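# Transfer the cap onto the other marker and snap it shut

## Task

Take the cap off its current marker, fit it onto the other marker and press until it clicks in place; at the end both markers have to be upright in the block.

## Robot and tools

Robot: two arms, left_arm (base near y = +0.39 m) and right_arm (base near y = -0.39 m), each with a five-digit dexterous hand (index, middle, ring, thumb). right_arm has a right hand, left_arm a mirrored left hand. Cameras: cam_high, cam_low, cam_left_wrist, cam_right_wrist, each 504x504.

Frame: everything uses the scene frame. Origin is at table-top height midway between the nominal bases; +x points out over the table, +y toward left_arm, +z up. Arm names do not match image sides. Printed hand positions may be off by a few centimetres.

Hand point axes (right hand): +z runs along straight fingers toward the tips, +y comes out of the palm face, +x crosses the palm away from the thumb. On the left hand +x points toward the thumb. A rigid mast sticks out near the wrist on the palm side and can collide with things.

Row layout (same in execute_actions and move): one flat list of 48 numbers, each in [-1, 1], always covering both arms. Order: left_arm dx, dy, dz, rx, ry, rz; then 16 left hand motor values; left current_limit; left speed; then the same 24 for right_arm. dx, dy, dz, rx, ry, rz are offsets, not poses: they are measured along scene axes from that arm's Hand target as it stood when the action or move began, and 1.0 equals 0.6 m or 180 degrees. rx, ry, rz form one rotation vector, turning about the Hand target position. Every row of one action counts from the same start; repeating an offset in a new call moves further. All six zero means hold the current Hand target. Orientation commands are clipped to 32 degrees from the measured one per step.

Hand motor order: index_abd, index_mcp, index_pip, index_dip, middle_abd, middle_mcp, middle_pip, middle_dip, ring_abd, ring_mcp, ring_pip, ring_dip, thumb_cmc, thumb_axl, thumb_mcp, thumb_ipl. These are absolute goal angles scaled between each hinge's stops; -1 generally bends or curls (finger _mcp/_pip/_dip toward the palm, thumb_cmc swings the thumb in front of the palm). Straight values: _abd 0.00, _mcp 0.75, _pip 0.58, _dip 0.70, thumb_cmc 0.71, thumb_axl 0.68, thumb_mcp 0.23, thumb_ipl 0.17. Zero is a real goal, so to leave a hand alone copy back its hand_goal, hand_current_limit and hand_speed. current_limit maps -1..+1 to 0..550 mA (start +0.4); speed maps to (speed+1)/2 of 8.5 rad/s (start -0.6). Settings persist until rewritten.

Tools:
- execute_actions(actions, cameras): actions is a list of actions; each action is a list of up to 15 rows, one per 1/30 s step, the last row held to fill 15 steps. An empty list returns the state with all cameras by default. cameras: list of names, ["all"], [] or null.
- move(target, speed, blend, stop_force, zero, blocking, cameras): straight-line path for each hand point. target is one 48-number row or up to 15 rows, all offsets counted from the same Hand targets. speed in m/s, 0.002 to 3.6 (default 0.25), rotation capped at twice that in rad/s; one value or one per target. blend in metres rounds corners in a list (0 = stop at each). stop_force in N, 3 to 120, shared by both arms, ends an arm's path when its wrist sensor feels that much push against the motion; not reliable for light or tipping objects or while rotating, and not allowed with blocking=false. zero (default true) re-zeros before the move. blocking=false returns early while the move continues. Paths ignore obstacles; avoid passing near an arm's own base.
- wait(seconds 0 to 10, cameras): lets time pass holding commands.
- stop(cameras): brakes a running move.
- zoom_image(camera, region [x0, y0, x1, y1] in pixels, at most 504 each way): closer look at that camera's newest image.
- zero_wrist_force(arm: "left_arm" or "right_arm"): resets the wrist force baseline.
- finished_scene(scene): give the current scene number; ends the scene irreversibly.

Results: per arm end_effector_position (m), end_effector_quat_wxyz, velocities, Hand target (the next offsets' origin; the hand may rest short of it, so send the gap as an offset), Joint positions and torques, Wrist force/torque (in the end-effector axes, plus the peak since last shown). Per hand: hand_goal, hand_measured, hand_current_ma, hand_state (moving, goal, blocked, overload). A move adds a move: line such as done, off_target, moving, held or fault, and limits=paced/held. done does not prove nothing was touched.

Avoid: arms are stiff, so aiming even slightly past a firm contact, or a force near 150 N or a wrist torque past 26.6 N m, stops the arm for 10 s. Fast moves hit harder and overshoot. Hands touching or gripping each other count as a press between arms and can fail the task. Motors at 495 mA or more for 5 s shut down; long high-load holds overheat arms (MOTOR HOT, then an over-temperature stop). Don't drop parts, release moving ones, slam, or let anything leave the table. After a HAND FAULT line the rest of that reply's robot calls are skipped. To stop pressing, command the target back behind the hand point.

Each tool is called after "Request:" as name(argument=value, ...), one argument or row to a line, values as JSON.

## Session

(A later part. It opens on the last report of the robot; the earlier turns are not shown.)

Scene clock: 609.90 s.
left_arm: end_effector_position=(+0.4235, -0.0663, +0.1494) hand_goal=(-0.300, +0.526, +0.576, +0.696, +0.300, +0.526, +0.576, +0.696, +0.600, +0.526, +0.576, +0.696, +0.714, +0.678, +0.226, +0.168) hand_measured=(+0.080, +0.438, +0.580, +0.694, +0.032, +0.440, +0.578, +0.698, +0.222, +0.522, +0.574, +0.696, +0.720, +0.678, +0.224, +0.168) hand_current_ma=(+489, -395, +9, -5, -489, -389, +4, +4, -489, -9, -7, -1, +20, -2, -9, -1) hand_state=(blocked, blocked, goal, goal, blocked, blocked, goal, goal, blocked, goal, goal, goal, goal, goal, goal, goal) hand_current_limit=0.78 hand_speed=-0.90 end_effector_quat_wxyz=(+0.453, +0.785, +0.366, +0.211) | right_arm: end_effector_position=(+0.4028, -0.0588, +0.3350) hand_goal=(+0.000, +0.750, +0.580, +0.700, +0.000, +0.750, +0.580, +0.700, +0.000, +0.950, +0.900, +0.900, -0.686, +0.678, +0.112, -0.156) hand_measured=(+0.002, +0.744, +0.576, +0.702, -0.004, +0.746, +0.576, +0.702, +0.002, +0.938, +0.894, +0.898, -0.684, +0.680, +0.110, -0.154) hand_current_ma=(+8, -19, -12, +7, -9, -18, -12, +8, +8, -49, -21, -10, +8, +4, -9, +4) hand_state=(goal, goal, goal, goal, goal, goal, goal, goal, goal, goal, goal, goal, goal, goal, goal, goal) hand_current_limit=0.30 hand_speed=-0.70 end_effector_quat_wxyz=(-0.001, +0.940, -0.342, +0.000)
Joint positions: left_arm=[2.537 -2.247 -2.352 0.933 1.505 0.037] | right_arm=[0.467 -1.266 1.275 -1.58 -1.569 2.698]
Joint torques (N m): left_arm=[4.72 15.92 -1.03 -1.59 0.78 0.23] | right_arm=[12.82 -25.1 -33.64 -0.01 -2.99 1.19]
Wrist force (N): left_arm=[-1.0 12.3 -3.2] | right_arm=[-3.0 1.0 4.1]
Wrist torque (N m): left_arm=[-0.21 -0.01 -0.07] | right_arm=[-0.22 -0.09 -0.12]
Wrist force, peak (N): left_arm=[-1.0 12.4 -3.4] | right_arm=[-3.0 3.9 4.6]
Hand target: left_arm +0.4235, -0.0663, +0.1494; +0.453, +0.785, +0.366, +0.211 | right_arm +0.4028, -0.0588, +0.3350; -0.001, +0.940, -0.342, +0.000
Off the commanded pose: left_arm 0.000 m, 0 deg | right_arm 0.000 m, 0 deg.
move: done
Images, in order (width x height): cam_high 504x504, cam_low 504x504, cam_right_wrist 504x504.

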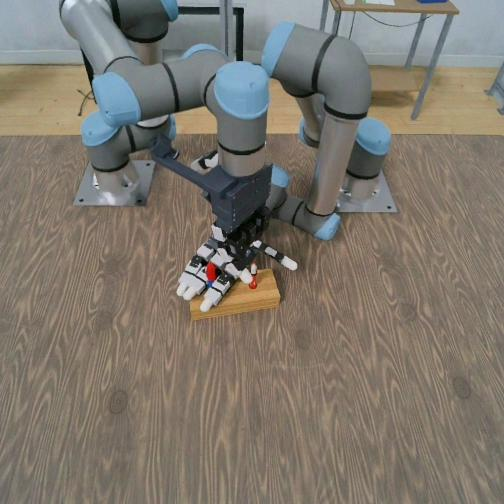

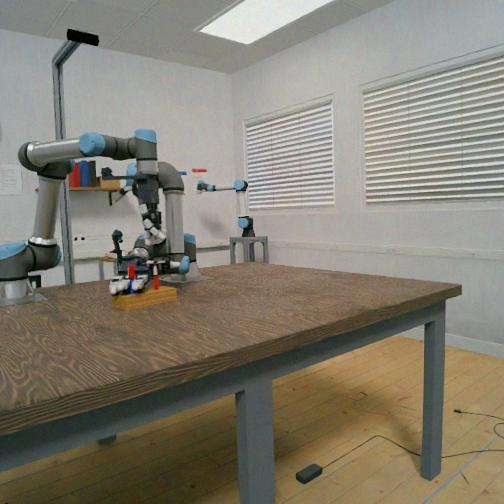

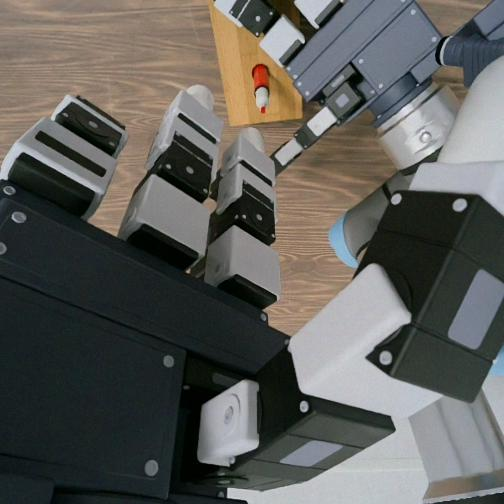

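Request:
move(
  target=[
    [0,0,0,0,0,0,-0.3,0.525,0.576,0.696,0.3,0.525,0.576,0.696,0.6,0.525,0.576,0.696,0.714,0.678,0.226,0.168,0.78,-0.9,0,0,-0.1583,0,0,0,0,0.75,0.58,0.7,0,0.75,0.58,0.7,0,0.95,0.9,0.9,-0.686,0.677,0.112,-0.157,0.3,-0.7],
  ],
  speed=0.12,
  cameras=["cam_low","cam_high","cam_right_wrist","cam_left_wrist"],
)

Request:
zoom_image(
  camera="cam_high",
  region=[150, 200, 300, 350],
)

Request:
zoom_image(
  camera="cam_low",
  region=[80, 210, 200, 330],
)

Scene clock: 614.40 s.
left_arm: end_effector_position=(+0.4235, -0.0663, +0.1494) hand_goal=(-0.300, +0.526, +0.576, +0.696, +0.300, +0.526, +0.576, +0.696, +0.600, +0.526, +0.576, +0.696, +0.714, +0.678, +0.226, +0.168) hand_measured=(+0.080, +0.438, +0.580, +0.694, +0.032, +0.440, +0.578, +0.698, +0.222, +0.522, +0.574, +0.696, +0.720, +0.678, +0.224, +0.168) hand_current_ma=(+489, -395, +9, -5, -489, -389, +4, +4, -489, -9, -7, -1, +20, -2, -9, -1) hand_state=(blocked, blocked, goal, goal, blocked, blocked, goal, goal, blocked, goal, goal, goal, goal, goal, goal, goal) hand_current_limit=0.78 hand_speed=-0.90 end_effector_quat_wxyz=(+0.453, +0.785, +0.366, +0.211) | right_arm: end_effector_position=(+0.4028, -0.0588, +0.2401) hand_goal=(+0.000, +0.750, +0.580, +0.700, +0.000, +0.750, +0.580, +0.700, +0.000, +0.950, +0.900, +0.900, -0.686, +0.678, +0.112, -0.156) hand_measured=(+0.002, +0.746, +0.576, +0.702, -0.004, +0.746, +0.576, +0.702, +0.002, +0.938, +0.894, +0.898, -0.684, +0.680, +0.110, -0.154) hand_current_ma=(+8, -18, -12, +7, -9, -17, -11, +8, +8, -46, -20, -10, +8, +4, -10, +4) hand_state=(goal, goal, goal, goal, goal, goal, goal, goal, goal, goal, goal, goal, goal, goal, goal, goal) hand_current_limit=0.30 hand_speed=-0.70 end_effector_quat_wxyz=(-0.001, +0.940, -0.342, +0.000)
Joint positions: left_arm=[2.537 -2.247 -2.352 0.933 1.505 0.037] | right_arm=[0.467 -1.238 1.481 -1.815 -1.569 2.698]
Joint torques (N m): left_arm=[3.54 15.73 0.21 -1.71 0.79 0] | right_arm=[5.02 -23.95 -11.58 -5.25 -0.41 -0.2]
Wrist force (N): left_arm=[-0.8 12.1 -3.3] | right_arm=[-2.4 1.5 4.1]
Wrist torque (N m): left_arm=[-0.22 -0.04 -0.05] | right_arm=[-0.17 -0.14 -0.07]
Wrist force, peak (N): left_arm=[-1.2 12.5 -3.5] | right_arm=[-2.9 1.8 4.8]
Hand target: left_arm +0.4235, -0.0663, +0.1494; +0.453, +0.785, +0.366, +0.211 | right_arm +0.4028, -0.0588, +0.2400; -0.001, +0.940, -0.342, +0.000
Off the commanded pose: left_arm 0.000 m, 0 deg | right_arm 0.000 m, 0 deg.
move: done

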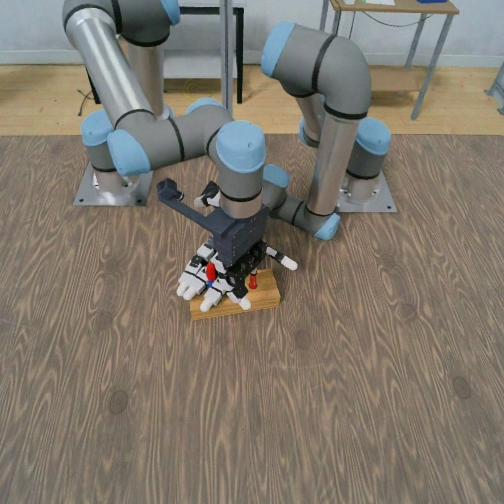

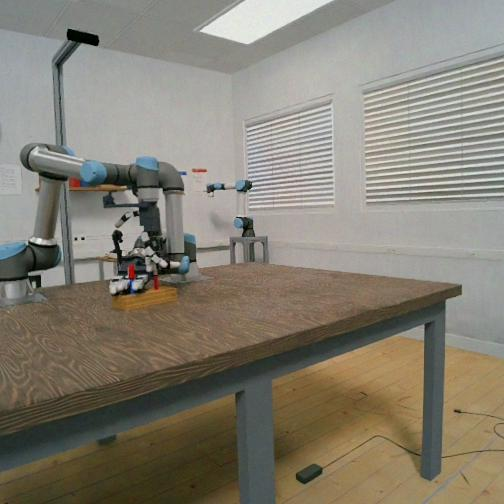

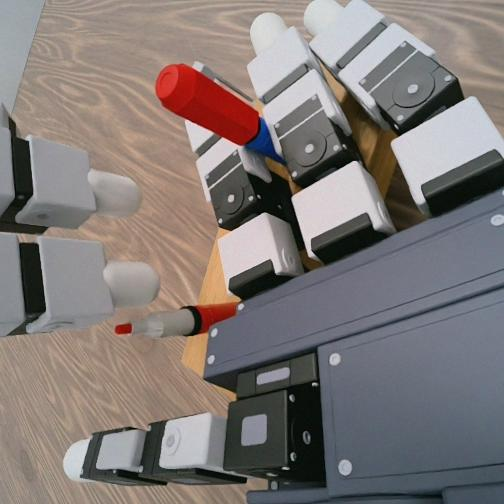

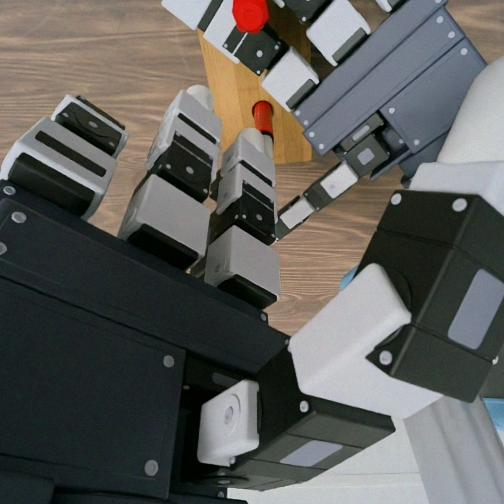

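Scaled by 3.360.

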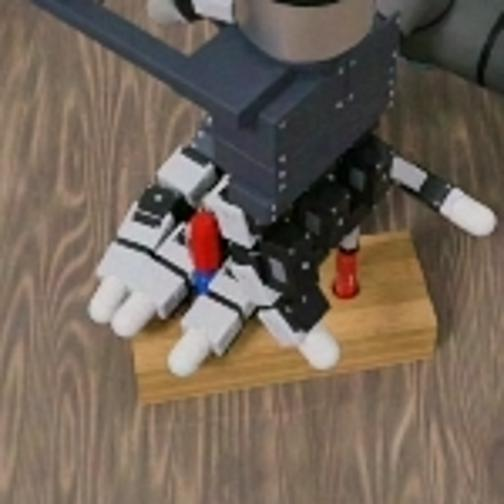

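Scaled by 4.200.

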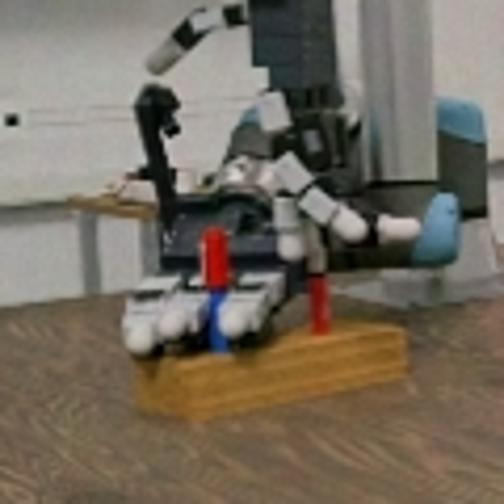

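Request:
move(
  target=[
    [0,0,0,0,0,0,-0.3,0.525,0.576,0.696,0.3,0.525,0.576,0.696,0.6,0.525,0.576,0.696,0.714,0.678,0.226,0.168,0.78,-0.9,0,0,-0.0417,0,0,0,0,0.75,0.58,0.7,0,0.75,0.58,0.7,0,0.95,0.9,0.9,-0.686,0.677,0.112,-0.157,0.3,-0.7],
  ],
  speed=0.05,
  stop_force=5,
  cameras=["cam_low","cam_high","cam_right_wrist","cam_left_wrist"],
)

Request:
zoom_image(
  camera="cam_left_wrist",
  region=[0, 80, 350, 430],
)

Request:
zoom_image(
  camera="cam_right_wrist",
  region=[120, 0, 370, 250],
)

Request:
zoom_image(
  camera="cam_low",
  region=[80, 210, 200, 330],
)

Scene clock: 617.53 s.
left_arm: end_effector_position=(+0.4235, -0.0663, +0.1494) hand_goal=(-0.300, +0.526, +0.576, +0.696, +0.300, +0.526, +0.576, +0.696, +0.600, +0.526, +0.576, +0.696, +0.714, +0.678, +0.226, +0.168) hand_measured=(+0.080, +0.438, +0.580, +0.694, +0.032, +0.440, +0.578, +0.698, +0.222, +0.522, +0.574, +0.696, +0.720, +0.678, +0.224, +0.168) hand_current_ma=(+489, -395, +9, -5, -489, -389, +4, +4, -489, -9, -7, -1, +20, -2, -9, -1) hand_state=(blocked, blocked, goal, goal, blocked, blocked, goal, goal, blocked, goal, goal, goal, goal, goal, goal, goal) hand_current_limit=0.78 hand_speed=-0.90 end_effector_quat_wxyz=(+0.453, +0.785, +0.366, +0.211) | right_arm: end_effector_position=(+0.4028, -0.0588, +0.2150) hand_goal=(+0.000, +0.750, +0.580, +0.700, +0.000, +0.750, +0.580, +0.700, +0.000, +0.950, +0.900, +0.900, -0.686, +0.678, +0.112, -0.156) hand_measured=(+0.002, +0.746, +0.576, +0.702, -0.004, +0.746, +0.576, +0.702, +0.002, +0.938, +0.894, +0.898, -0.684, +0.680, +0.110, -0.154) hand_current_ma=(+8, -18, -12, +7, -9, -17, -11, +8, +8, -46, -20, -10, +8, +4, -10, +4) hand_state=(goal, goal, goal, goal, goal, goal, goal, goal, goal, goal, goal, goal, goal, goal, goal, goal) hand_current_limit=0.30 hand_speed=-0.70 end_effector_quat_wxyz=(-0.001, +0.940, -0.342, +0.000)
Joint positions: left_arm=[2.537 -2.247 -2.352 0.933 1.505 0.037] | right_arm=[0.467 -1.222 1.525 -1.875 -1.569 2.698]
Joint torques (N m): left_arm=[3.61 16.71 -0.27 -1.59 0.63 0.11] | right_arm=[-8.32 -24.55 -10.96 -5.35 1.69 -0.66]
Wrist force (N): left_arm=[-1.1 12.1 -3.4] | right_arm=[-2.9 2.1 4.3]
Wrist torque (N m): left_arm=[-0.22 0.00 -0.07] | right_arm=[-0.10 -0.11 -0.09]
Wrist force, peak (N): left_arm=[-1.0 12.5 -3.6] | right_arm=[-2.8 2.2 4.4]
Hand target: left_arm +0.4235, -0.0663, +0.1494; +0.453, +0.785, +0.366, +0.211 | right_arm +0.4028, -0.0588, +0.2150; -0.001, +0.940, -0.342, +0.000
Off the commanded pose: left_arm 0.000 m, 0 deg | right_arm 0.000 m, 0 deg.
move: done

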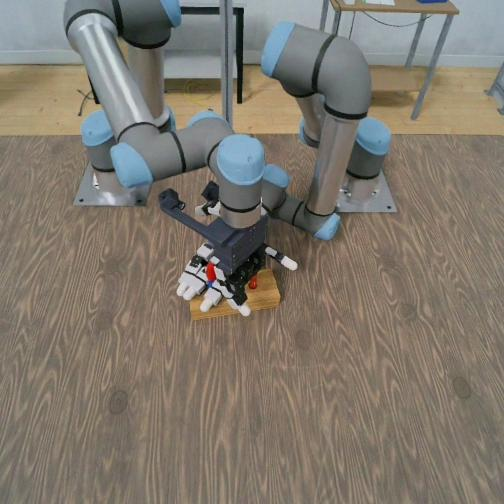

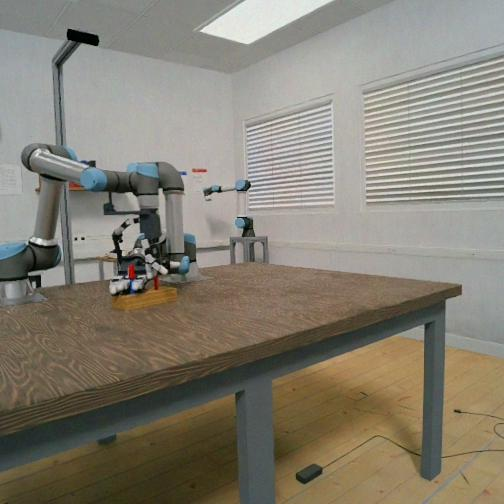

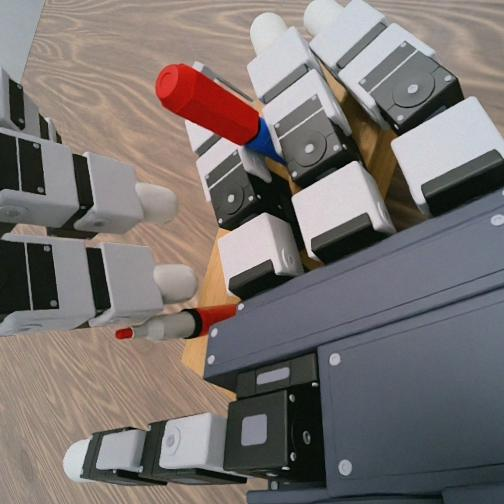

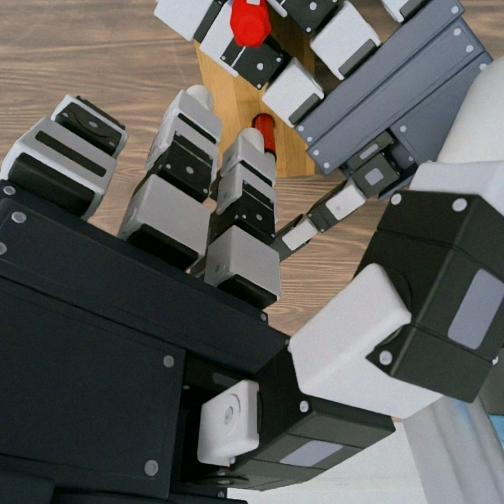

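Scaled by 1.440.

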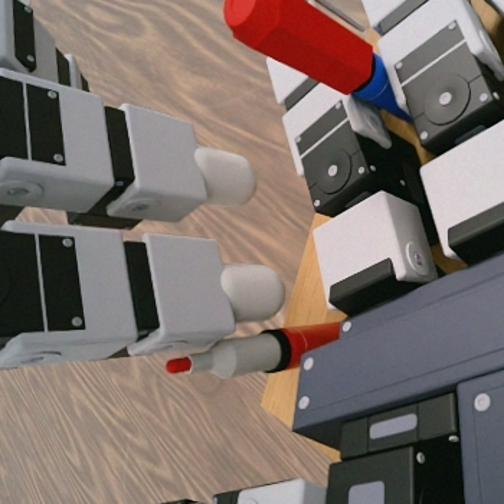

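Scaled by 2.016.

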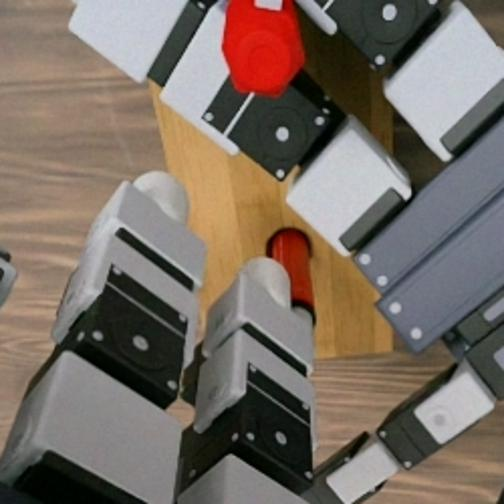

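Scaled by 4.200.

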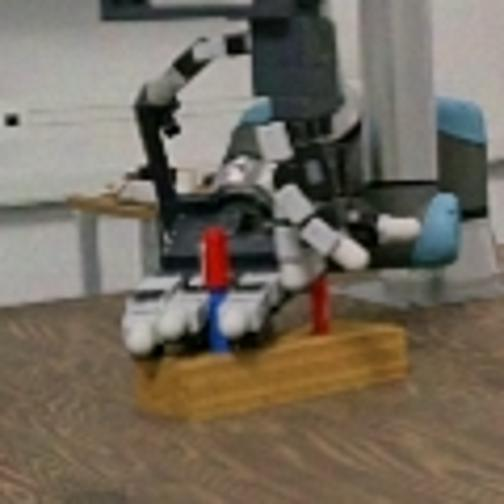

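Request:
move(
  target=[
    [0,0,0,0,0,0,-0.3,0.525,0.576,0.696,0.3,0.525,0.576,0.696,0.6,0.525,0.576,0.696,0.714,0.678,0.226,0.168,0.78,-0.9,0.0192,-0.0161,0,0,0,0,0,0.75,0.58,0.7,0,0.95,0.9,0.9,0,0.95,0.9,0.9,-0.686,0.677,0.112,-0.157,0.5,-0.7],
  ],
  speed=0.05,
)

Request:
move(
  target=[
    [0,0,0,0,0,0,-0.3,0.525,0.576,0.696,0.3,0.525,0.576,0.696,0.6,0.525,0.576,0.696,0.714,0.678,0.226,0.168,0.78,-0.9,0,0,-0.05,0,0,0,0,0.75,0.58,0.7,0,0.95,0.9,0.9,0,0.95,0.9,0.9,-0.686,0.677,0.112,-0.157,0.5,-0.7],
  ],
  speed=0.03,
  stop_force=5,
  cameras=["cam_low","cam_high","cam_right_wrist","cam_left_wrist"],
)

Request:
zoom_image(
  camera="cam_left_wrist",
  region=[0, 80, 350, 430],
)

Request:
zoom_image(
  camera="cam_right_wrist",
  region=[120, 0, 370, 250],
)

Request:
zoom_image(
  camera="cam_low",
  region=[80, 210, 200, 330],
)

Request:
zoom_image(
  camera="cam_high",
  region=[150, 200, 300, 350],
)

Scene clock: 622.47 s.
left_arm: end_effector_position=(+0.4235, -0.0663, +0.1494) hand_goal=(-0.300, +0.526, +0.576, +0.696, +0.300, +0.526, +0.576, +0.696, +0.600, +0.526, +0.576, +0.696, +0.714, +0.678, +0.226, +0.168) hand_measured=(+0.080, +0.438, +0.580, +0.694, +0.032, +0.440, +0.578, +0.698, +0.222, +0.522, +0.574, +0.696, +0.720, +0.678, +0.224, +0.168) hand_current_ma=(+489, -395, +9, -5, -489, -389, +4, +4, -489, -9, -7, -1, +20, -2, -9, -1) hand_state=(blocked, blocked, goal, goal, blocked, blocked, goal, goal, blocked, goal, goal, goal, goal, goal, goal, goal) hand_current_limit=0.78 hand_speed=-0.90 end_effector_quat_wxyz=(+0.453, +0.785, +0.366, +0.211) | right_arm: end_effector_position=(+0.4142, -0.0684, +0.2150) hand_goal=(+0.000, +0.750, +0.580, +0.700, +0.000, +0.950, +0.900, +0.900, +0.000, +0.950, +0.900, +0.900, -0.686, +0.678, +0.112, -0.156) hand_measured=(+0.002, +0.746, +0.576, +0.702, -0.004, +0.940, +0.894, +0.896, +0.002, +0.938, +0.894, +0.898, -0.684, +0.680, +0.110, -0.154) hand_current_ma=(+8, -18, -12, +7, -9, -40, -24, -11, +8, -46, -20, -10, +7, +4, -10, +4) hand_state=(goal, goal, goal, goal, goal, goal, goal, goal, goal, goal, goal, goal, goal, goal, goal, goal) hand_current_limit=0.50 hand_speed=-0.70 end_effector_quat_wxyz=(-0.001, +0.940, -0.342, +0.000)
Joint positions: left_arm=[2.537 -2.247 -2.352 0.933 1.505 0.037] | right_arm=[0.446 -1.213 1.514 -1.872 -1.569 2.677]
Joint torques (N m): left_arm=[3.81 16.94 -1.85 -1.72 0.49 0.05] | right_arm=[-9.75 -24.04 -33.73 -0.1 1.68 -1.41]
Wrist force (N): left_arm=[-1.0 12.2 -3.3] | right_arm=[-2.8 2.1 4.1]
Wrist torque (N m): left_arm=[-0.20 -0.02 -0.07] | right_arm=[-0.10 -0.12 0.01]
Wrist force, peak (N): left_arm=[-1.0 12.5 -3.5] | right_arm=[-3.1 2.1 4.2]
Hand target: left_arm +0.4235, -0.0663, +0.1494; +0.453, +0.785, +0.366, +0.211 | right_arm +0.4143, -0.0685, +0.2150; -0.001, +0.940, -0.342, +0.000
Off the commanded pose: left_arm 0.000 m, 0 deg | right_arm 0.000 m, 0 deg.
move: done

Scene clock: 624.43 s.
left_arm: end_effector_position=(+0.4235, -0.0663, +0.1494) hand_goal=(-0.300, +0.526, +0.576, +0.696, +0.300, +0.526, +0.576, +0.696, +0.600, +0.526, +0.576, +0.696, +0.714, +0.678, +0.226, +0.168) hand_measured=(+0.080, +0.438, +0.580, +0.694, +0.032, +0.440, +0.578, +0.698, +0.222, +0.522, +0.574, +0.696, +0.720, +0.678, +0.224, +0.168) hand_current_ma=(+489, -395, +9, -5, -489, -389, +4, +4, -489, -9, -7, -1, +20, -2, -9, -1) hand_state=(blocked, blocked, goal, goal, blocked, blocked, goal, goal, blocked, goal, goal, goal, goal, goal, goal, goal) hand_current_limit=0.78 hand_speed=-0.90 end_effector_quat_wxyz=(+0.453, +0.785, +0.366, +0.211) | right_arm: end_effector_position=(+0.4143, -0.0685, +0.1850) hand_goal=(+0.000, +0.750, +0.580, +0.700, +0.000, +0.950, +0.900, +0.900, +0.000, +0.950, +0.900, +0.900, -0.686, +0.678, +0.112, -0.156) hand_measured=(+0.002, +0.746, +0.576, +0.702, -0.004, +0.940, +0.894, +0.896, +0.002, +0.938, +0.894, +0.898, -0.684, +0.680, +0.110, -0.154) hand_current_ma=(+8, -18, -12, +7, -9, -40, -24, -11, +8, -46, -20, -10, +7, +4, -10, +4) hand_state=(goal, goal, goal, goal, goal, goal, goal, goal, goal, goal, goal, goal, goal, goal, goal, goal) hand_current_limit=0.50 hand_speed=-0.70 end_effector_quat_wxyz=(-0.001, +0.940, -0.342, +0.000)
Joint positions: left_arm=[2.537 -2.247 -2.352 0.933 1.505 0.037] | right_arm=[0.446 -1.19 1.562 -1.943 -1.569 2.677]
Joint torques (N m): left_arm=[3.59 17.82 -1.02 -1.59 0.55 0.12] | right_arm=[-9.38 -25.42 -10.26 -5.32 2.08 -1.31]
Wrist force (N): left_arm=[-1.0 12.4 -3.4] | right_arm=[-2.8 1.9 4.0]
Wrist torque (N m): left_arm=[-0.18 -0.02 -0.07] | right_arm=[-0.13 -0.11 -0.03]
Wrist force, peak (N): left_arm=[-1.0 12.5 -3.5] | right_arm=[-2.9 2.0 4.2]
Hand target: left_arm +0.4235, -0.0663, +0.1494; +0.453, +0.785, +0.366, +0.211 | right_arm +0.4143, -0.0685, +0.1850; -0.001, +0.940, -0.342, +0.000
Off the commanded pose: left_arm 0.000 m, 0 deg | right_arm 0.000 m, 0 deg.
move: done

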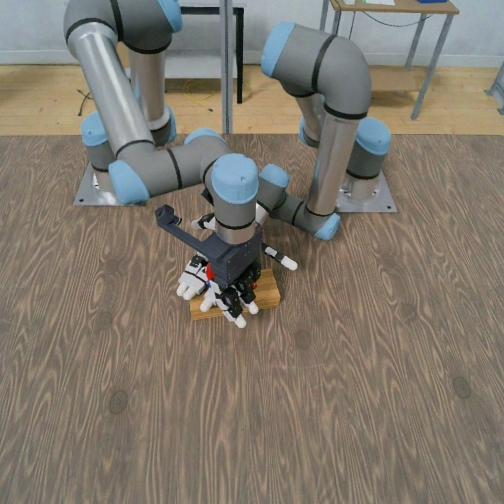

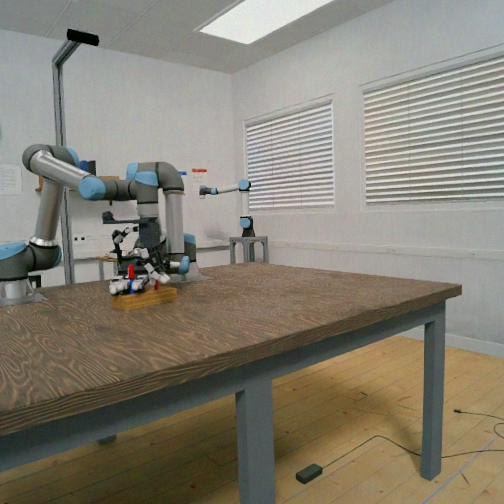

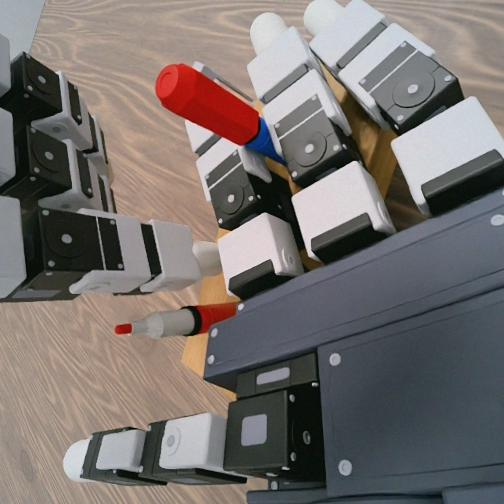

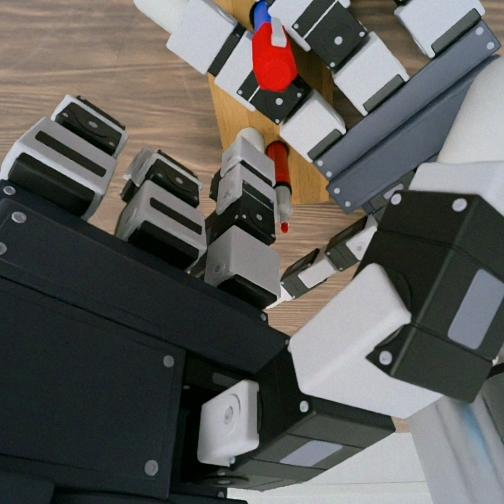

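Scaled by 1.440.

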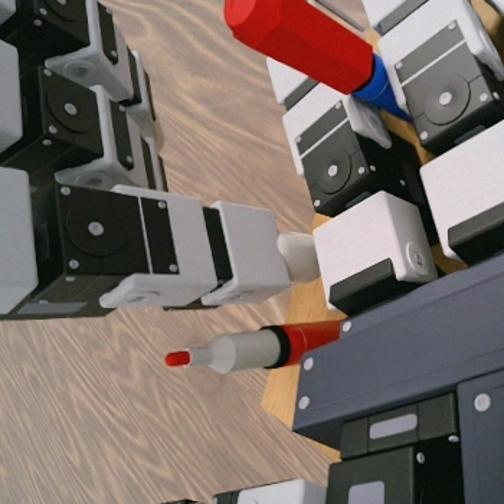

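Scaled by 2.016.

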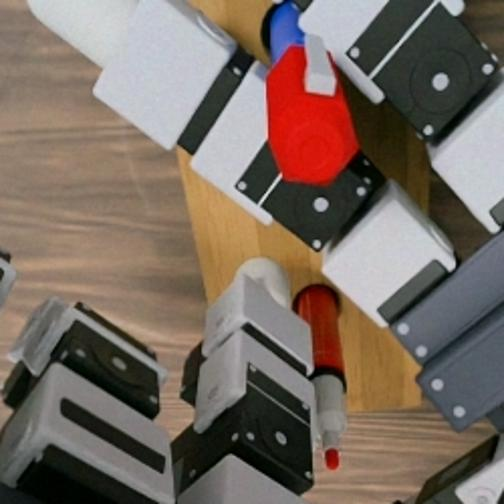

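Scaled by 4.200.

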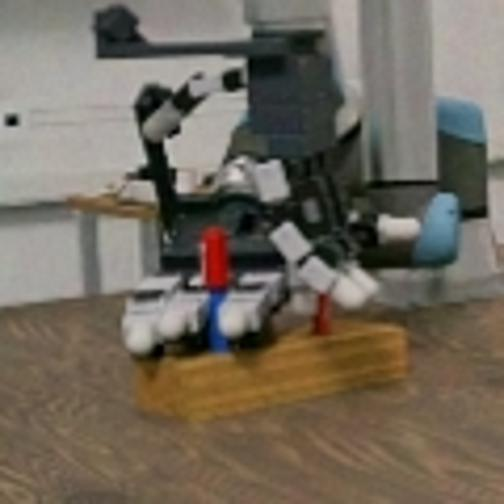

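Scaled by 3.360.

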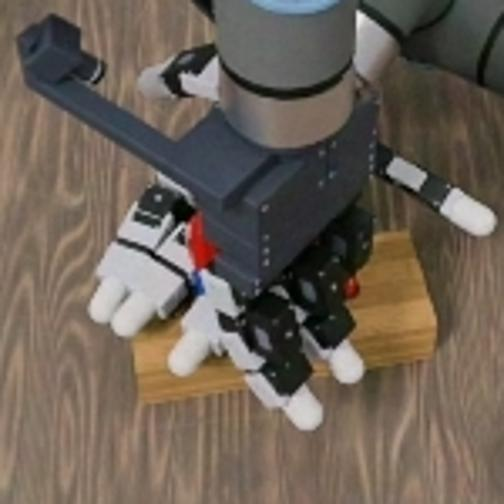

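Request:
move(
  target=[
    [0,0,0,0,0,0,-0.3,0.525,0.576,0.696,0.3,0.525,0.576,0.696,0.6,0.525,0.576,0.696,0.714,0.678,0.226,0.168,0.78,-0.9,0,0,-0.05,0,0,0,0,0.75,0.58,0.7,0,0.95,0.9,0.9,0,0.95,0.9,0.9,-0.686,0.677,0.112,-0.157,0.5,-0.7],
  ],
  speed=0.015,
  stop_force=5,
  cameras=["cam_right_wrist","cam_left_wrist"],
)

Request:
zoom_image(
  camera="cam_left_wrist",
  region=[0, 80, 350, 430],
)

Request:
zoom_image(
  camera="cam_right_wrist",
  region=[120, 0, 370, 250],
)

Scene clock: 627.50 s.
left_arm: end_effector_position=(+0.4235, -0.0663, +0.1494) hand_goal=(-0.300, +0.526, +0.576, +0.696, +0.300, +0.526, +0.576, +0.696, +0.600, +0.526, +0.576, +0.696, +0.714, +0.678, +0.226, +0.168) hand_measured=(+0.080, +0.438, +0.580, +0.694, +0.032, +0.440, +0.578, +0.698, +0.222, +0.522, +0.574, +0.696, +0.720, +0.678, +0.224, +0.168) hand_current_ma=(+489, -395, +9, -5, -489, -389, +4, +4, -489, -9, -7, -1, +20, -2, -9, -1) hand_state=(blocked, blocked, goal, goal, blocked, blocked, goal, goal, blocked, goal, goal, goal, goal, goal, goal, goal) hand_current_limit=0.78 hand_speed=-0.90 end_effector_quat_wxyz=(+0.453, +0.785, +0.366, +0.211) | right_arm: end_effector_position=(+0.4143, -0.0685, +0.1667) hand_goal=(+0.000, +0.750, +0.580, +0.700, +0.000, +0.950, +0.900, +0.900, +0.000, +0.950, +0.900, +0.900, -0.686, +0.678, +0.112, -0.156) hand_measured=(+0.002, +0.746, +0.578, +0.700, -0.004, +0.940, +0.894, +0.896, +0.002, +0.938, +0.894, +0.898, -0.684, +0.680, +0.110, -0.154) hand_current_ma=(+8, -18, -10, +3, -9, -40, -23, -11, +8, -46, -20, -10, +7, +4, -10, +4) hand_state=(goal, goal, goal, goal, goal, goal, goal, goal, goal, goal, goal, goal, goal, goal, goal, goal) hand_current_limit=0.50 hand_speed=-0.70 end_effector_quat_wxyz=(-0.001, +0.940, -0.342, +0.000)
Joint positions: left_arm=[2.537 -2.247 -2.352 0.933 1.505 0.037] | right_arm=[0.446 -1.174 1.588 -1.986 -1.569 2.677]
Joint torques (N m): left_arm=[3.4 17.18 -0.95 -1.53 0.5 0.12] | right_arm=[-8.64 -42.34 -29.37 0.33 0.33 -1.05]
Wrist force (N): left_arm=[-1.1 12.3 -3.5] | right_arm=[-2.6 1.8 -2.4]
Wrist torque (N m): left_arm=[-0.18 0.00 -0.08] | right_arm=[0.37 -0.30 0.00]
Wrist force, peak (N): left_arm=[-1.0 12.5 -3.6] | right_arm=[-3.2 1.6 -11.6]
Hand target: left_arm +0.4235, -0.0663, +0.1494; +0.453, +0.785, +0.366, +0.211 | right_arm +0.4143, -0.0685, +0.1667; -0.001, +0.940, -0.342, +0.000 (not the last commanded pose)
Off the commanded pose: left_arm 0.000 m, 0 deg | right_arm 0.012 m, 0 deg.
move: contact (right_arm)
Images, in order (width x height): cam_left_wrist 504x504, cam_right_wrist 504x504.

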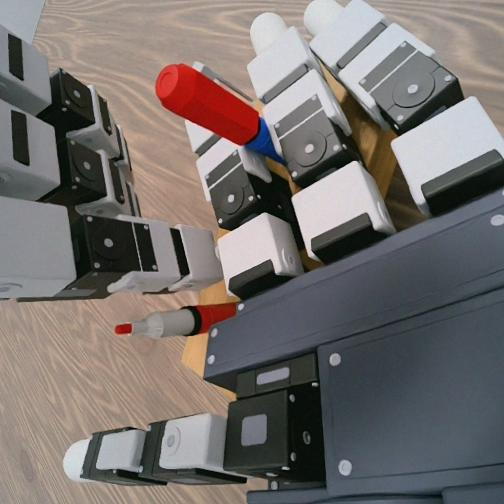

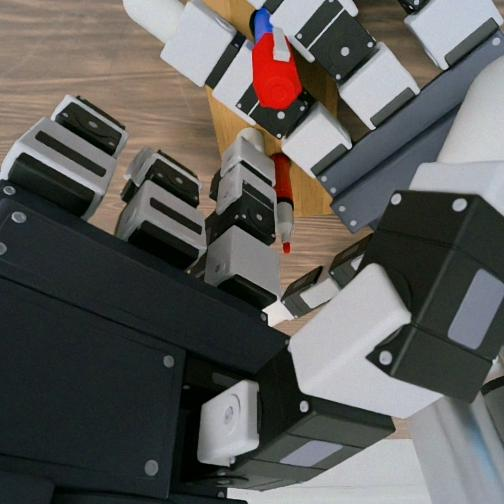

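Scaled by 1.440.

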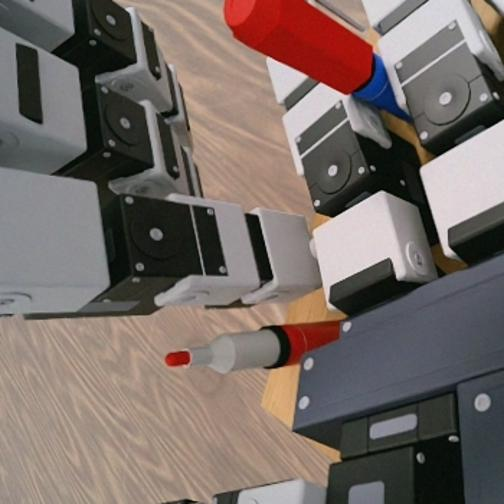

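Scaled by 2.016.

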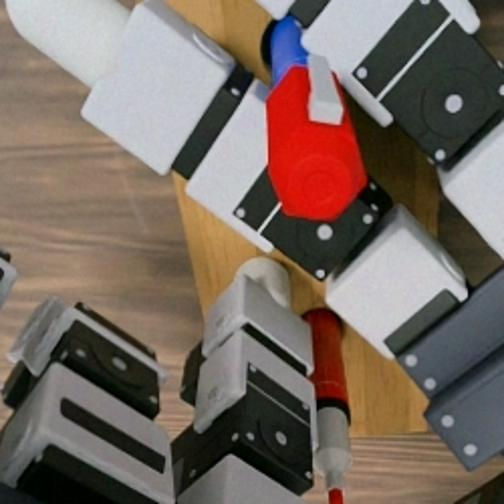

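Request:
execute_actions(
  actions=[
    [[0,0,0,0,0,0,-0.3,0.525,0.576,0.696,0.3,0.525,0.576,0.696,0.6,0.525,0.576,0.696,0.714,0.678,0.226,0.168,0.78,-0.9,0,0,0,0,0,0,0,0.75,0.58,0.7,0,0.95,0.9,0.9,0,0.95,0.9,0.9,-0.686,0.677,0.112,-0.157,0.78,-0.7]],
  ],
)

Request:
move(
  target=[
    [0,0,0,0,0,0,-0.3,0.525,0.576,0.696,0.3,0.525,0.576,0.696,0.6,0.525,0.576,0.696,0.714,0.678,0.226,0.168,0.78,-0.9,0,0,-0.015,0,0,0,0,0.75,0.58,0.7,0,0.95,0.9,0.9,0,0.95,0.9,0.9,-0.686,0.677,0.112,-0.157,0.78,-0.7],
  ],
  speed=0.006,
  stop_force=18,
)

Scene clock: 629.30 s.
left_arm: end_effector_position=(+0.4235, -0.0663, +0.1494) hand_goal=(-0.300, +0.526, +0.576, +0.696, +0.300, +0.526, +0.576, +0.696, +0.600, +0.526, +0.576, +0.696, +0.714, +0.678, +0.226, +0.168) hand_measured=(+0.080, +0.438, +0.580, +0.694, +0.032, +0.440, +0.578, +0.698, +0.222, +0.522, +0.574, +0.696, +0.720, +0.678, +0.224, +0.168) hand_current_ma=(+489, -395, +9, -5, -489, -389, +4, +4, -489, -9, -7, -1, +20, -2, -9, -1) hand_state=(blocked, blocked, goal, goal, blocked, blocked, goal, goal, blocked, goal, goal, goal, goal, goal, goal, goal) hand_current_limit=0.78 hand_speed=-0.90 end_effector_quat_wxyz=(+0.453, +0.785, +0.366, +0.211) | right_arm: end_effector_position=(+0.4143, -0.0685, +0.1667) hand_goal=(+0.000, +0.750, +0.580, +0.700, +0.000, +0.950, +0.900, +0.900, +0.000, +0.950, +0.900, +0.900, -0.686, +0.678, +0.112, -0.156) hand_measured=(+0.002, +0.746, +0.578, +0.700, -0.004, +0.940, +0.894, +0.896, +0.002, +0.938, +0.894, +0.898, -0.684, +0.680, +0.110, -0.154) hand_current_ma=(+8, -18, -10, +3, -9, -40, -23, -11, +8, -46, -20, -10, +7, +4, -10, +4) hand_state=(goal, goal, goal, goal, goal, goal, goal, goal, goal, goal, goal, goal, goal, goal, goal, goal) hand_current_limit=0.78 hand_speed=-0.70 end_effector_quat_wxyz=(-0.001, +0.940, -0.342, +0.000)
Joint positions: left_arm=[2.537 -2.247 -2.352 0.933 1.505 0.037] | right_arm=[0.446 -1.174 1.588 -1.986 -1.569 2.677]
Joint torques (N m): left_arm=[4.33 17.2 -0.22 -1.7 0.53 0.21] | right_arm=[-8.71 -41.04 -29.26 0.15 -2.06 -1.21]
Wrist force (N): left_arm=[-1.1 12.2 -3.2] | right_arm=[-2.8 1.9 -2.2]
Wrist torque (N m): left_arm=[-0.20 0.01 -0.08] | right_arm=[0.35 -0.27 -0.02]
Wrist force, peak (N): left_arm=[-0.8 12.4 -3.5] | right_arm=[-2.9 2.1 -2.6]
Hand target: left_arm +0.4235, -0.0663, +0.1494; +0.453, +0.785, +0.366, +0.211 | right_arm +0.4143, -0.0685, +0.1667; -0.001, +0.940, -0.342, +0.000
Off the commanded pose: left_arm 0.000 m, 0 deg | right_arm 0.000 m, 0 deg.

Scene clock: 630.70 s.
left_arm: end_effector_position=(+0.4235, -0.0663, +0.1494) hand_goal=(-0.300, +0.526, +0.576, +0.696, +0.300, +0.526, +0.576, +0.696, +0.600, +0.526, +0.576, +0.696, +0.714, +0.678, +0.226, +0.168) hand_measured=(+0.080, +0.438, +0.580, +0.694, +0.032, +0.440, +0.578, +0.698, +0.222, +0.522, +0.574, +0.696, +0.720, +0.678, +0.224, +0.168) hand_current_ma=(+489, -395, +9, -5, -489, -389, +4, +4, -489, -9, -7, -1, +20, -2, -9, -1) hand_state=(blocked, blocked, goal, goal, blocked, blocked, goal, goal, blocked, goal, goal, goal, goal, goal, goal, goal) hand_current_limit=0.78 hand_speed=-0.90 end_effector_quat_wxyz=(+0.453, +0.785, +0.366, +0.211) | right_arm: end_effector_position=(+0.4144, -0.0684, +0.1658) hand_goal=(+0.000, +0.750, +0.580, +0.700, +0.000, +0.950, +0.900, +0.900, +0.000, +0.950, +0.900, +0.900, -0.686, +0.678, +0.112, -0.156) hand_measured=(+0.004, +0.744, +0.578, +0.700, -0.004, +0.940, +0.894, +0.896, +0.002, +0.938, +0.894, +0.898, -0.684, +0.680, +0.110, -0.154) hand_current_ma=(+11, -24, -10, +1, -9, -40, -23, -11, +8, -46, -20, -10, +7, +4, -10, +4) hand_state=(goal, goal, goal, goal, goal, goal, goal, goal, goal, goal, goal, goal, goal, goal, goal, goal) hand_current_limit=0.78 hand_speed=-0.70 end_effector_quat_wxyz=(-0.001, +0.940, -0.342, +0.000)
Joint positions: left_arm=[2.537 -2.247 -2.352 0.933 1.505 0.037] | right_arm=[0.446 -1.173 1.59 -1.989 -1.569 2.677]
Joint torques (N m): left_arm=[3.31 17.53 -0.55 -1.57 0.5 0.1] | right_arm=[-9.3 -30.82 -21.86 1.41 -2.65 -1.12]
Wrist force (N): left_arm=[-1.1 12.5 -3.4] | right_arm=[-2.9 1.9 -21.6]
Wrist torque (N m): left_arm=[-0.17 0.00 -0.08] | right_arm=[1.86 -0.74 -0.01]
Wrist force, peak (N): left_arm=[-1.1 12.5 -3.4] | right_arm=[-2.7 1.6 -26.8]
Hand target: left_arm +0.4235, -0.0663, +0.1494; +0.453, +0.785, +0.366, +0.211 | right_arm +0.4144, -0.0684, +0.1658; -0.001, +0.940, -0.342, +0.000 (not the last commanded pose)
Off the commanded pose: left_arm 0.000 m, 0 deg | right_arm 0.008 m, 0 deg.
move: contact (right_arm)

Request:
move(
  target=[
    [0,0,0,0,0,0,-0.3,0.525,0.576,0.696,0.3,0.525,0.576,0.696,0.6,0.525,0.576,0.696,0.714,0.678,0.226,0.168,0.78,-0.9,0,0,-0.0012,0,0,0,0,0.75,0.58,0.7,0,0.95,0.9,0.9,0,0.95,0.9,0.9,-0.686,0.677,0.112,-0.157,0.78,-0.7],
  ],
  speed=0.006,
  cameras=["cam_low","cam_high","cam_right_wrist","cam_left_wrist"],
)

Request:
zoom_image(
  camera="cam_low",
  region=[90, 240, 170, 310],
)

Request:
zoom_image(
  camera="cam_right_wrist",
  region=[170, 0, 370, 200],
)

Scene clock: 632.20 s.
left_arm: end_effector_position=(+0.4235, -0.0663, +0.1494) hand_goal=(-0.300, +0.526, +0.576, +0.696, +0.300, +0.526, +0.576, +0.696, +0.600, +0.526, +0.576, +0.696, +0.714, +0.678, +0.226, +0.168) hand_measured=(+0.080, +0.438, +0.580, +0.694, +0.032, +0.440, +0.578, +0.698, +0.222, +0.522, +0.574, +0.696, +0.720, +0.678, +0.224, +0.168) hand_current_ma=(+489, -395, +9, -5, -489, -389, +4, +4, -489, -9, -7, -1, +20, -2, -9, -1) hand_state=(blocked, blocked, goal, goal, blocked, blocked, goal, goal, blocked, goal, goal, goal, goal, goal, goal, goal) hand_current_limit=0.78 hand_speed=-0.90 end_effector_quat_wxyz=(+0.453, +0.785, +0.366, +0.211) | right_arm: end_effector_position=(+0.4144, -0.0684, +0.1651) hand_goal=(+0.000, +0.750, +0.580, +0.700, +0.000, +0.950, +0.900, +0.900, +0.000, +0.950, +0.900, +0.900, -0.686, +0.678, +0.112, -0.156) hand_measured=(+0.004, +0.742, +0.578, +0.700, -0.004, +0.940, +0.894, +0.896, +0.002, +0.938, +0.894, +0.898, -0.684, +0.680, +0.110, -0.154) hand_current_ma=(+13, -27, -10, +0, -9, -40, -23, -11, +8, -46, -20, -10, +7, +4, -10, +4) hand_state=(goal, goal, goal, goal, goal, goal, goal, goal, goal, goal, goal, goal, goal, goal, goal, goal) hand_current_limit=0.78 hand_speed=-0.70 end_effector_quat_wxyz=(-0.001, +0.940, -0.342, +0.000)
Joint positions: left_arm=[2.537 -2.247 -2.352 0.933 1.505 0.037] | right_arm=[0.446 -1.172 1.591 -1.991 -1.569 2.677]
Joint torques (N m): left_arm=[4.1 17.02 -0.77 -1.61 0.56 0.18] | right_arm=[-8.79 -3.62 6.01 -2.33 -2.77 -1.13]
Wrist force (N): left_arm=[-1.0 12.2 -3.4] | right_arm=[-2.9 1.5 -35.9]
Wrist torque (N m): left_arm=[-0.19 -0.02 -0.07] | right_arm=[2.94 -1.07 -0.01]
Wrist force, peak (N): left_arm=[-1.3 12.5 -3.3] | right_arm=[-2.9 1.5 -35.9]
Hand target: left_arm +0.4235, -0.0663, +0.1494; +0.453, +0.785, +0.366, +0.211 | right_arm +0.4144, -0.0684, +0.1650; -0.001, +0.940, -0.342, +0.000
Off the commanded pose: left_arm 0.000 m, 0 deg | right_arm 0.000 m, 0 deg.
move: done

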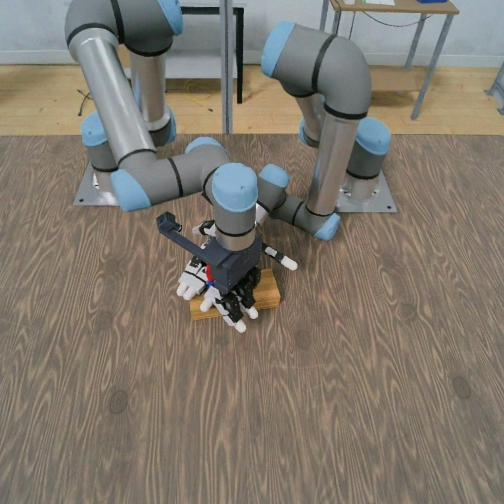

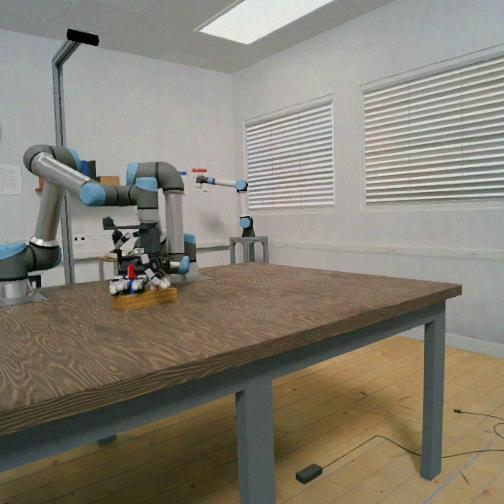

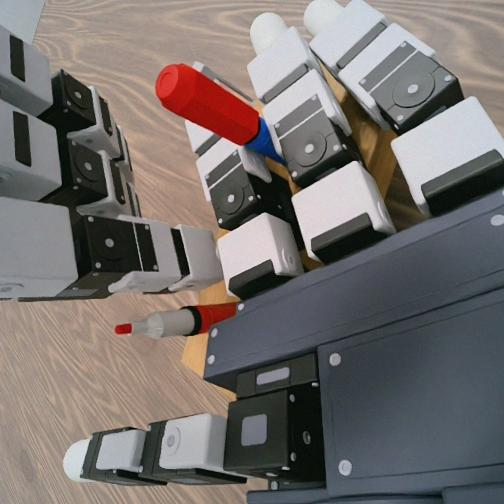

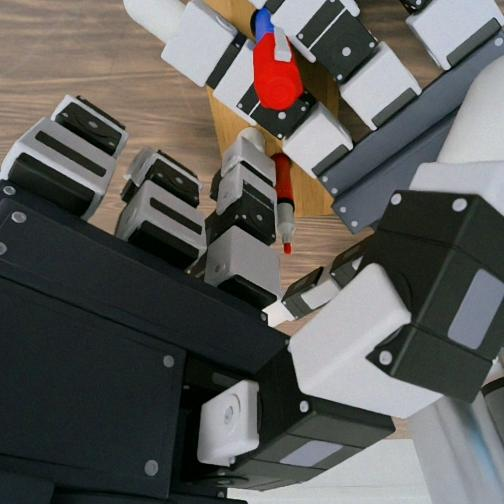

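Scaled by 6.300.

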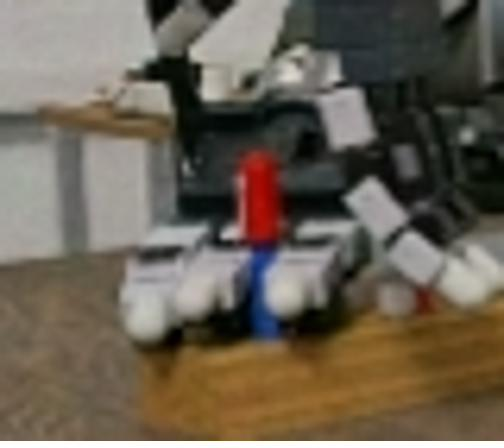

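Scaled by 2.520.

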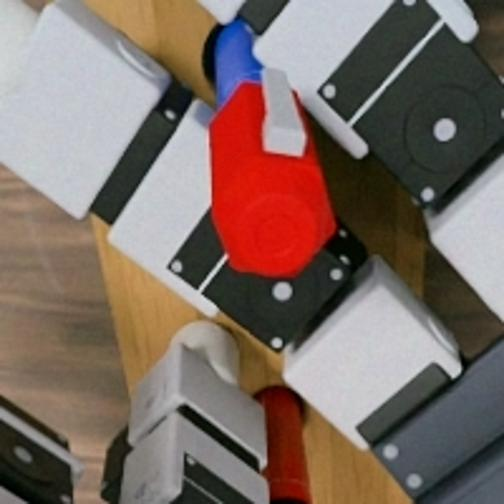

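Request:
execute_actions(
  actions=[],
  cameras=["all"],
)

Scene clock: 636.47 s.
left_arm: end_effector_position=(+0.4235, -0.0663, +0.1494) hand_goal=(-0.300, +0.526, +0.576, +0.696, +0.300, +0.526, +0.576, +0.696, +0.600, +0.526, +0.576, +0.696, +0.714, +0.678, +0.226, +0.168) hand_measured=(+0.080, +0.438, +0.580, +0.694, +0.032, +0.440, +0.578, +0.698, +0.222, +0.522, +0.574, +0.696, +0.720, +0.678, +0.224, +0.168) hand_current_ma=(+489, -395, +9, -5, -489, -389, +4, +4, -489, -9, -7, -1, +20, -2, -9, -1) hand_state=(blocked, blocked, goal, goal, blocked, blocked, goal, goal, blocked, goal, goal, goal, goal, goal, goal, goal) hand_current_limit=0.78 hand_speed=-0.90 end_effector_quat_wxyz=(+0.453, +0.785, +0.366, +0.211) | right_arm: end_effector_position=(+0.4144, -0.0684, +0.1650) hand_goal=(+0.000, +0.750, +0.580, +0.700, +0.000, +0.950, +0.900, +0.900, +0.000, +0.950, +0.900, +0.900, -0.686, +0.678, +0.112, -0.156) hand_measured=(+0.004, +0.742, +0.578, +0.700, -0.004, +0.940, +0.894, +0.896, +0.002, +0.938, +0.894, +0.898, -0.684, +0.680, +0.110, -0.154) hand_current_ma=(+13, -27, -10, +0, -9, -40, -23, -11, +8, -46, -20, -10, +7, +4, -10, +4) hand_state=(goal, goal, goal, goal, goal, goal, goal, goal, goal, goal, goal, goal, goal, goal, goal, goal) hand_current_limit=0.78 hand_speed=-0.70 end_effector_quat_wxyz=(-0.001, +0.940, -0.342, +0.000)
Joint positions: left_arm=[2.537 -2.247 -2.352 0.933 1.505 0.037] | right_arm=[0.446 -1.172 1.591 -1.991 -1.569 2.677]
Joint velocities: within noise
Joint torques (N m): left_arm=[4.29 18.15 0.42 -1.78 0.41 0.03] | right_arm=[-9.22 -3.41 7.66 -1.4 -2.8 -1.02]
Wrist force (N): left_arm=[-0.9 12.5 -3.3] | right_arm=[-2.7 1.1 -38.5]
Wrist torque (N m): left_arm=[-0.17 -0.03 -0.07] | right_arm=[3.11 -1.14 -0.01]
Wrist force, peak (N): left_arm=[-1.0 12.5 -3.4] | right_arm=[-2.8 1.3 -39.1]
Hand target: left_arm +0.4235, -0.0663, +0.1494; +0.453, +0.785, +0.366, +0.211 | right_arm +0.4144, -0.0684, +0.1650; -0.001, +0.940, -0.342, +0.000
Off the commanded pose: left_arm 0.000 m, 0 deg | right_arm 0.000 m, 0 deg.

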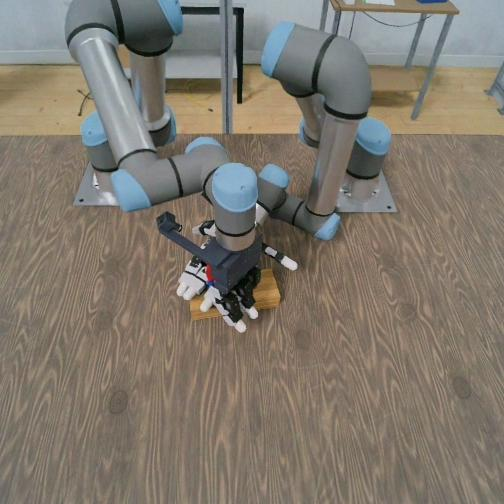

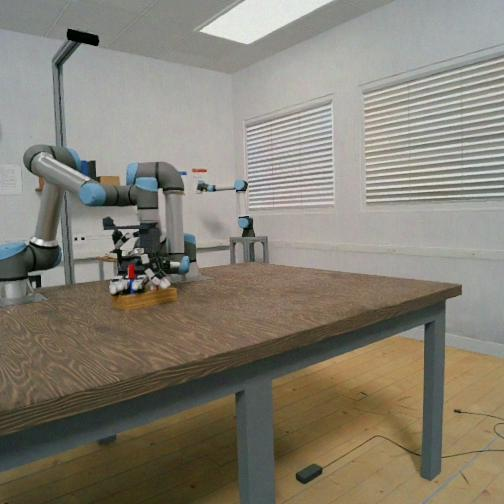

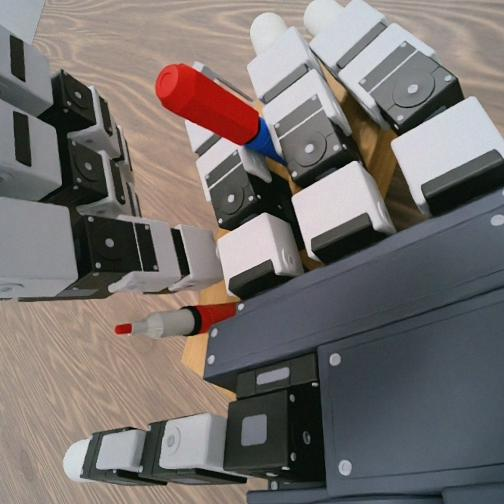

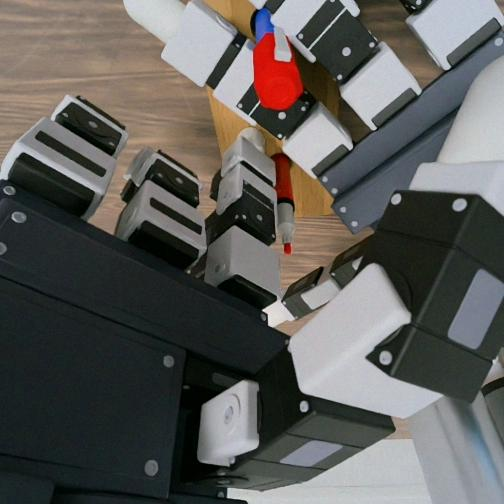

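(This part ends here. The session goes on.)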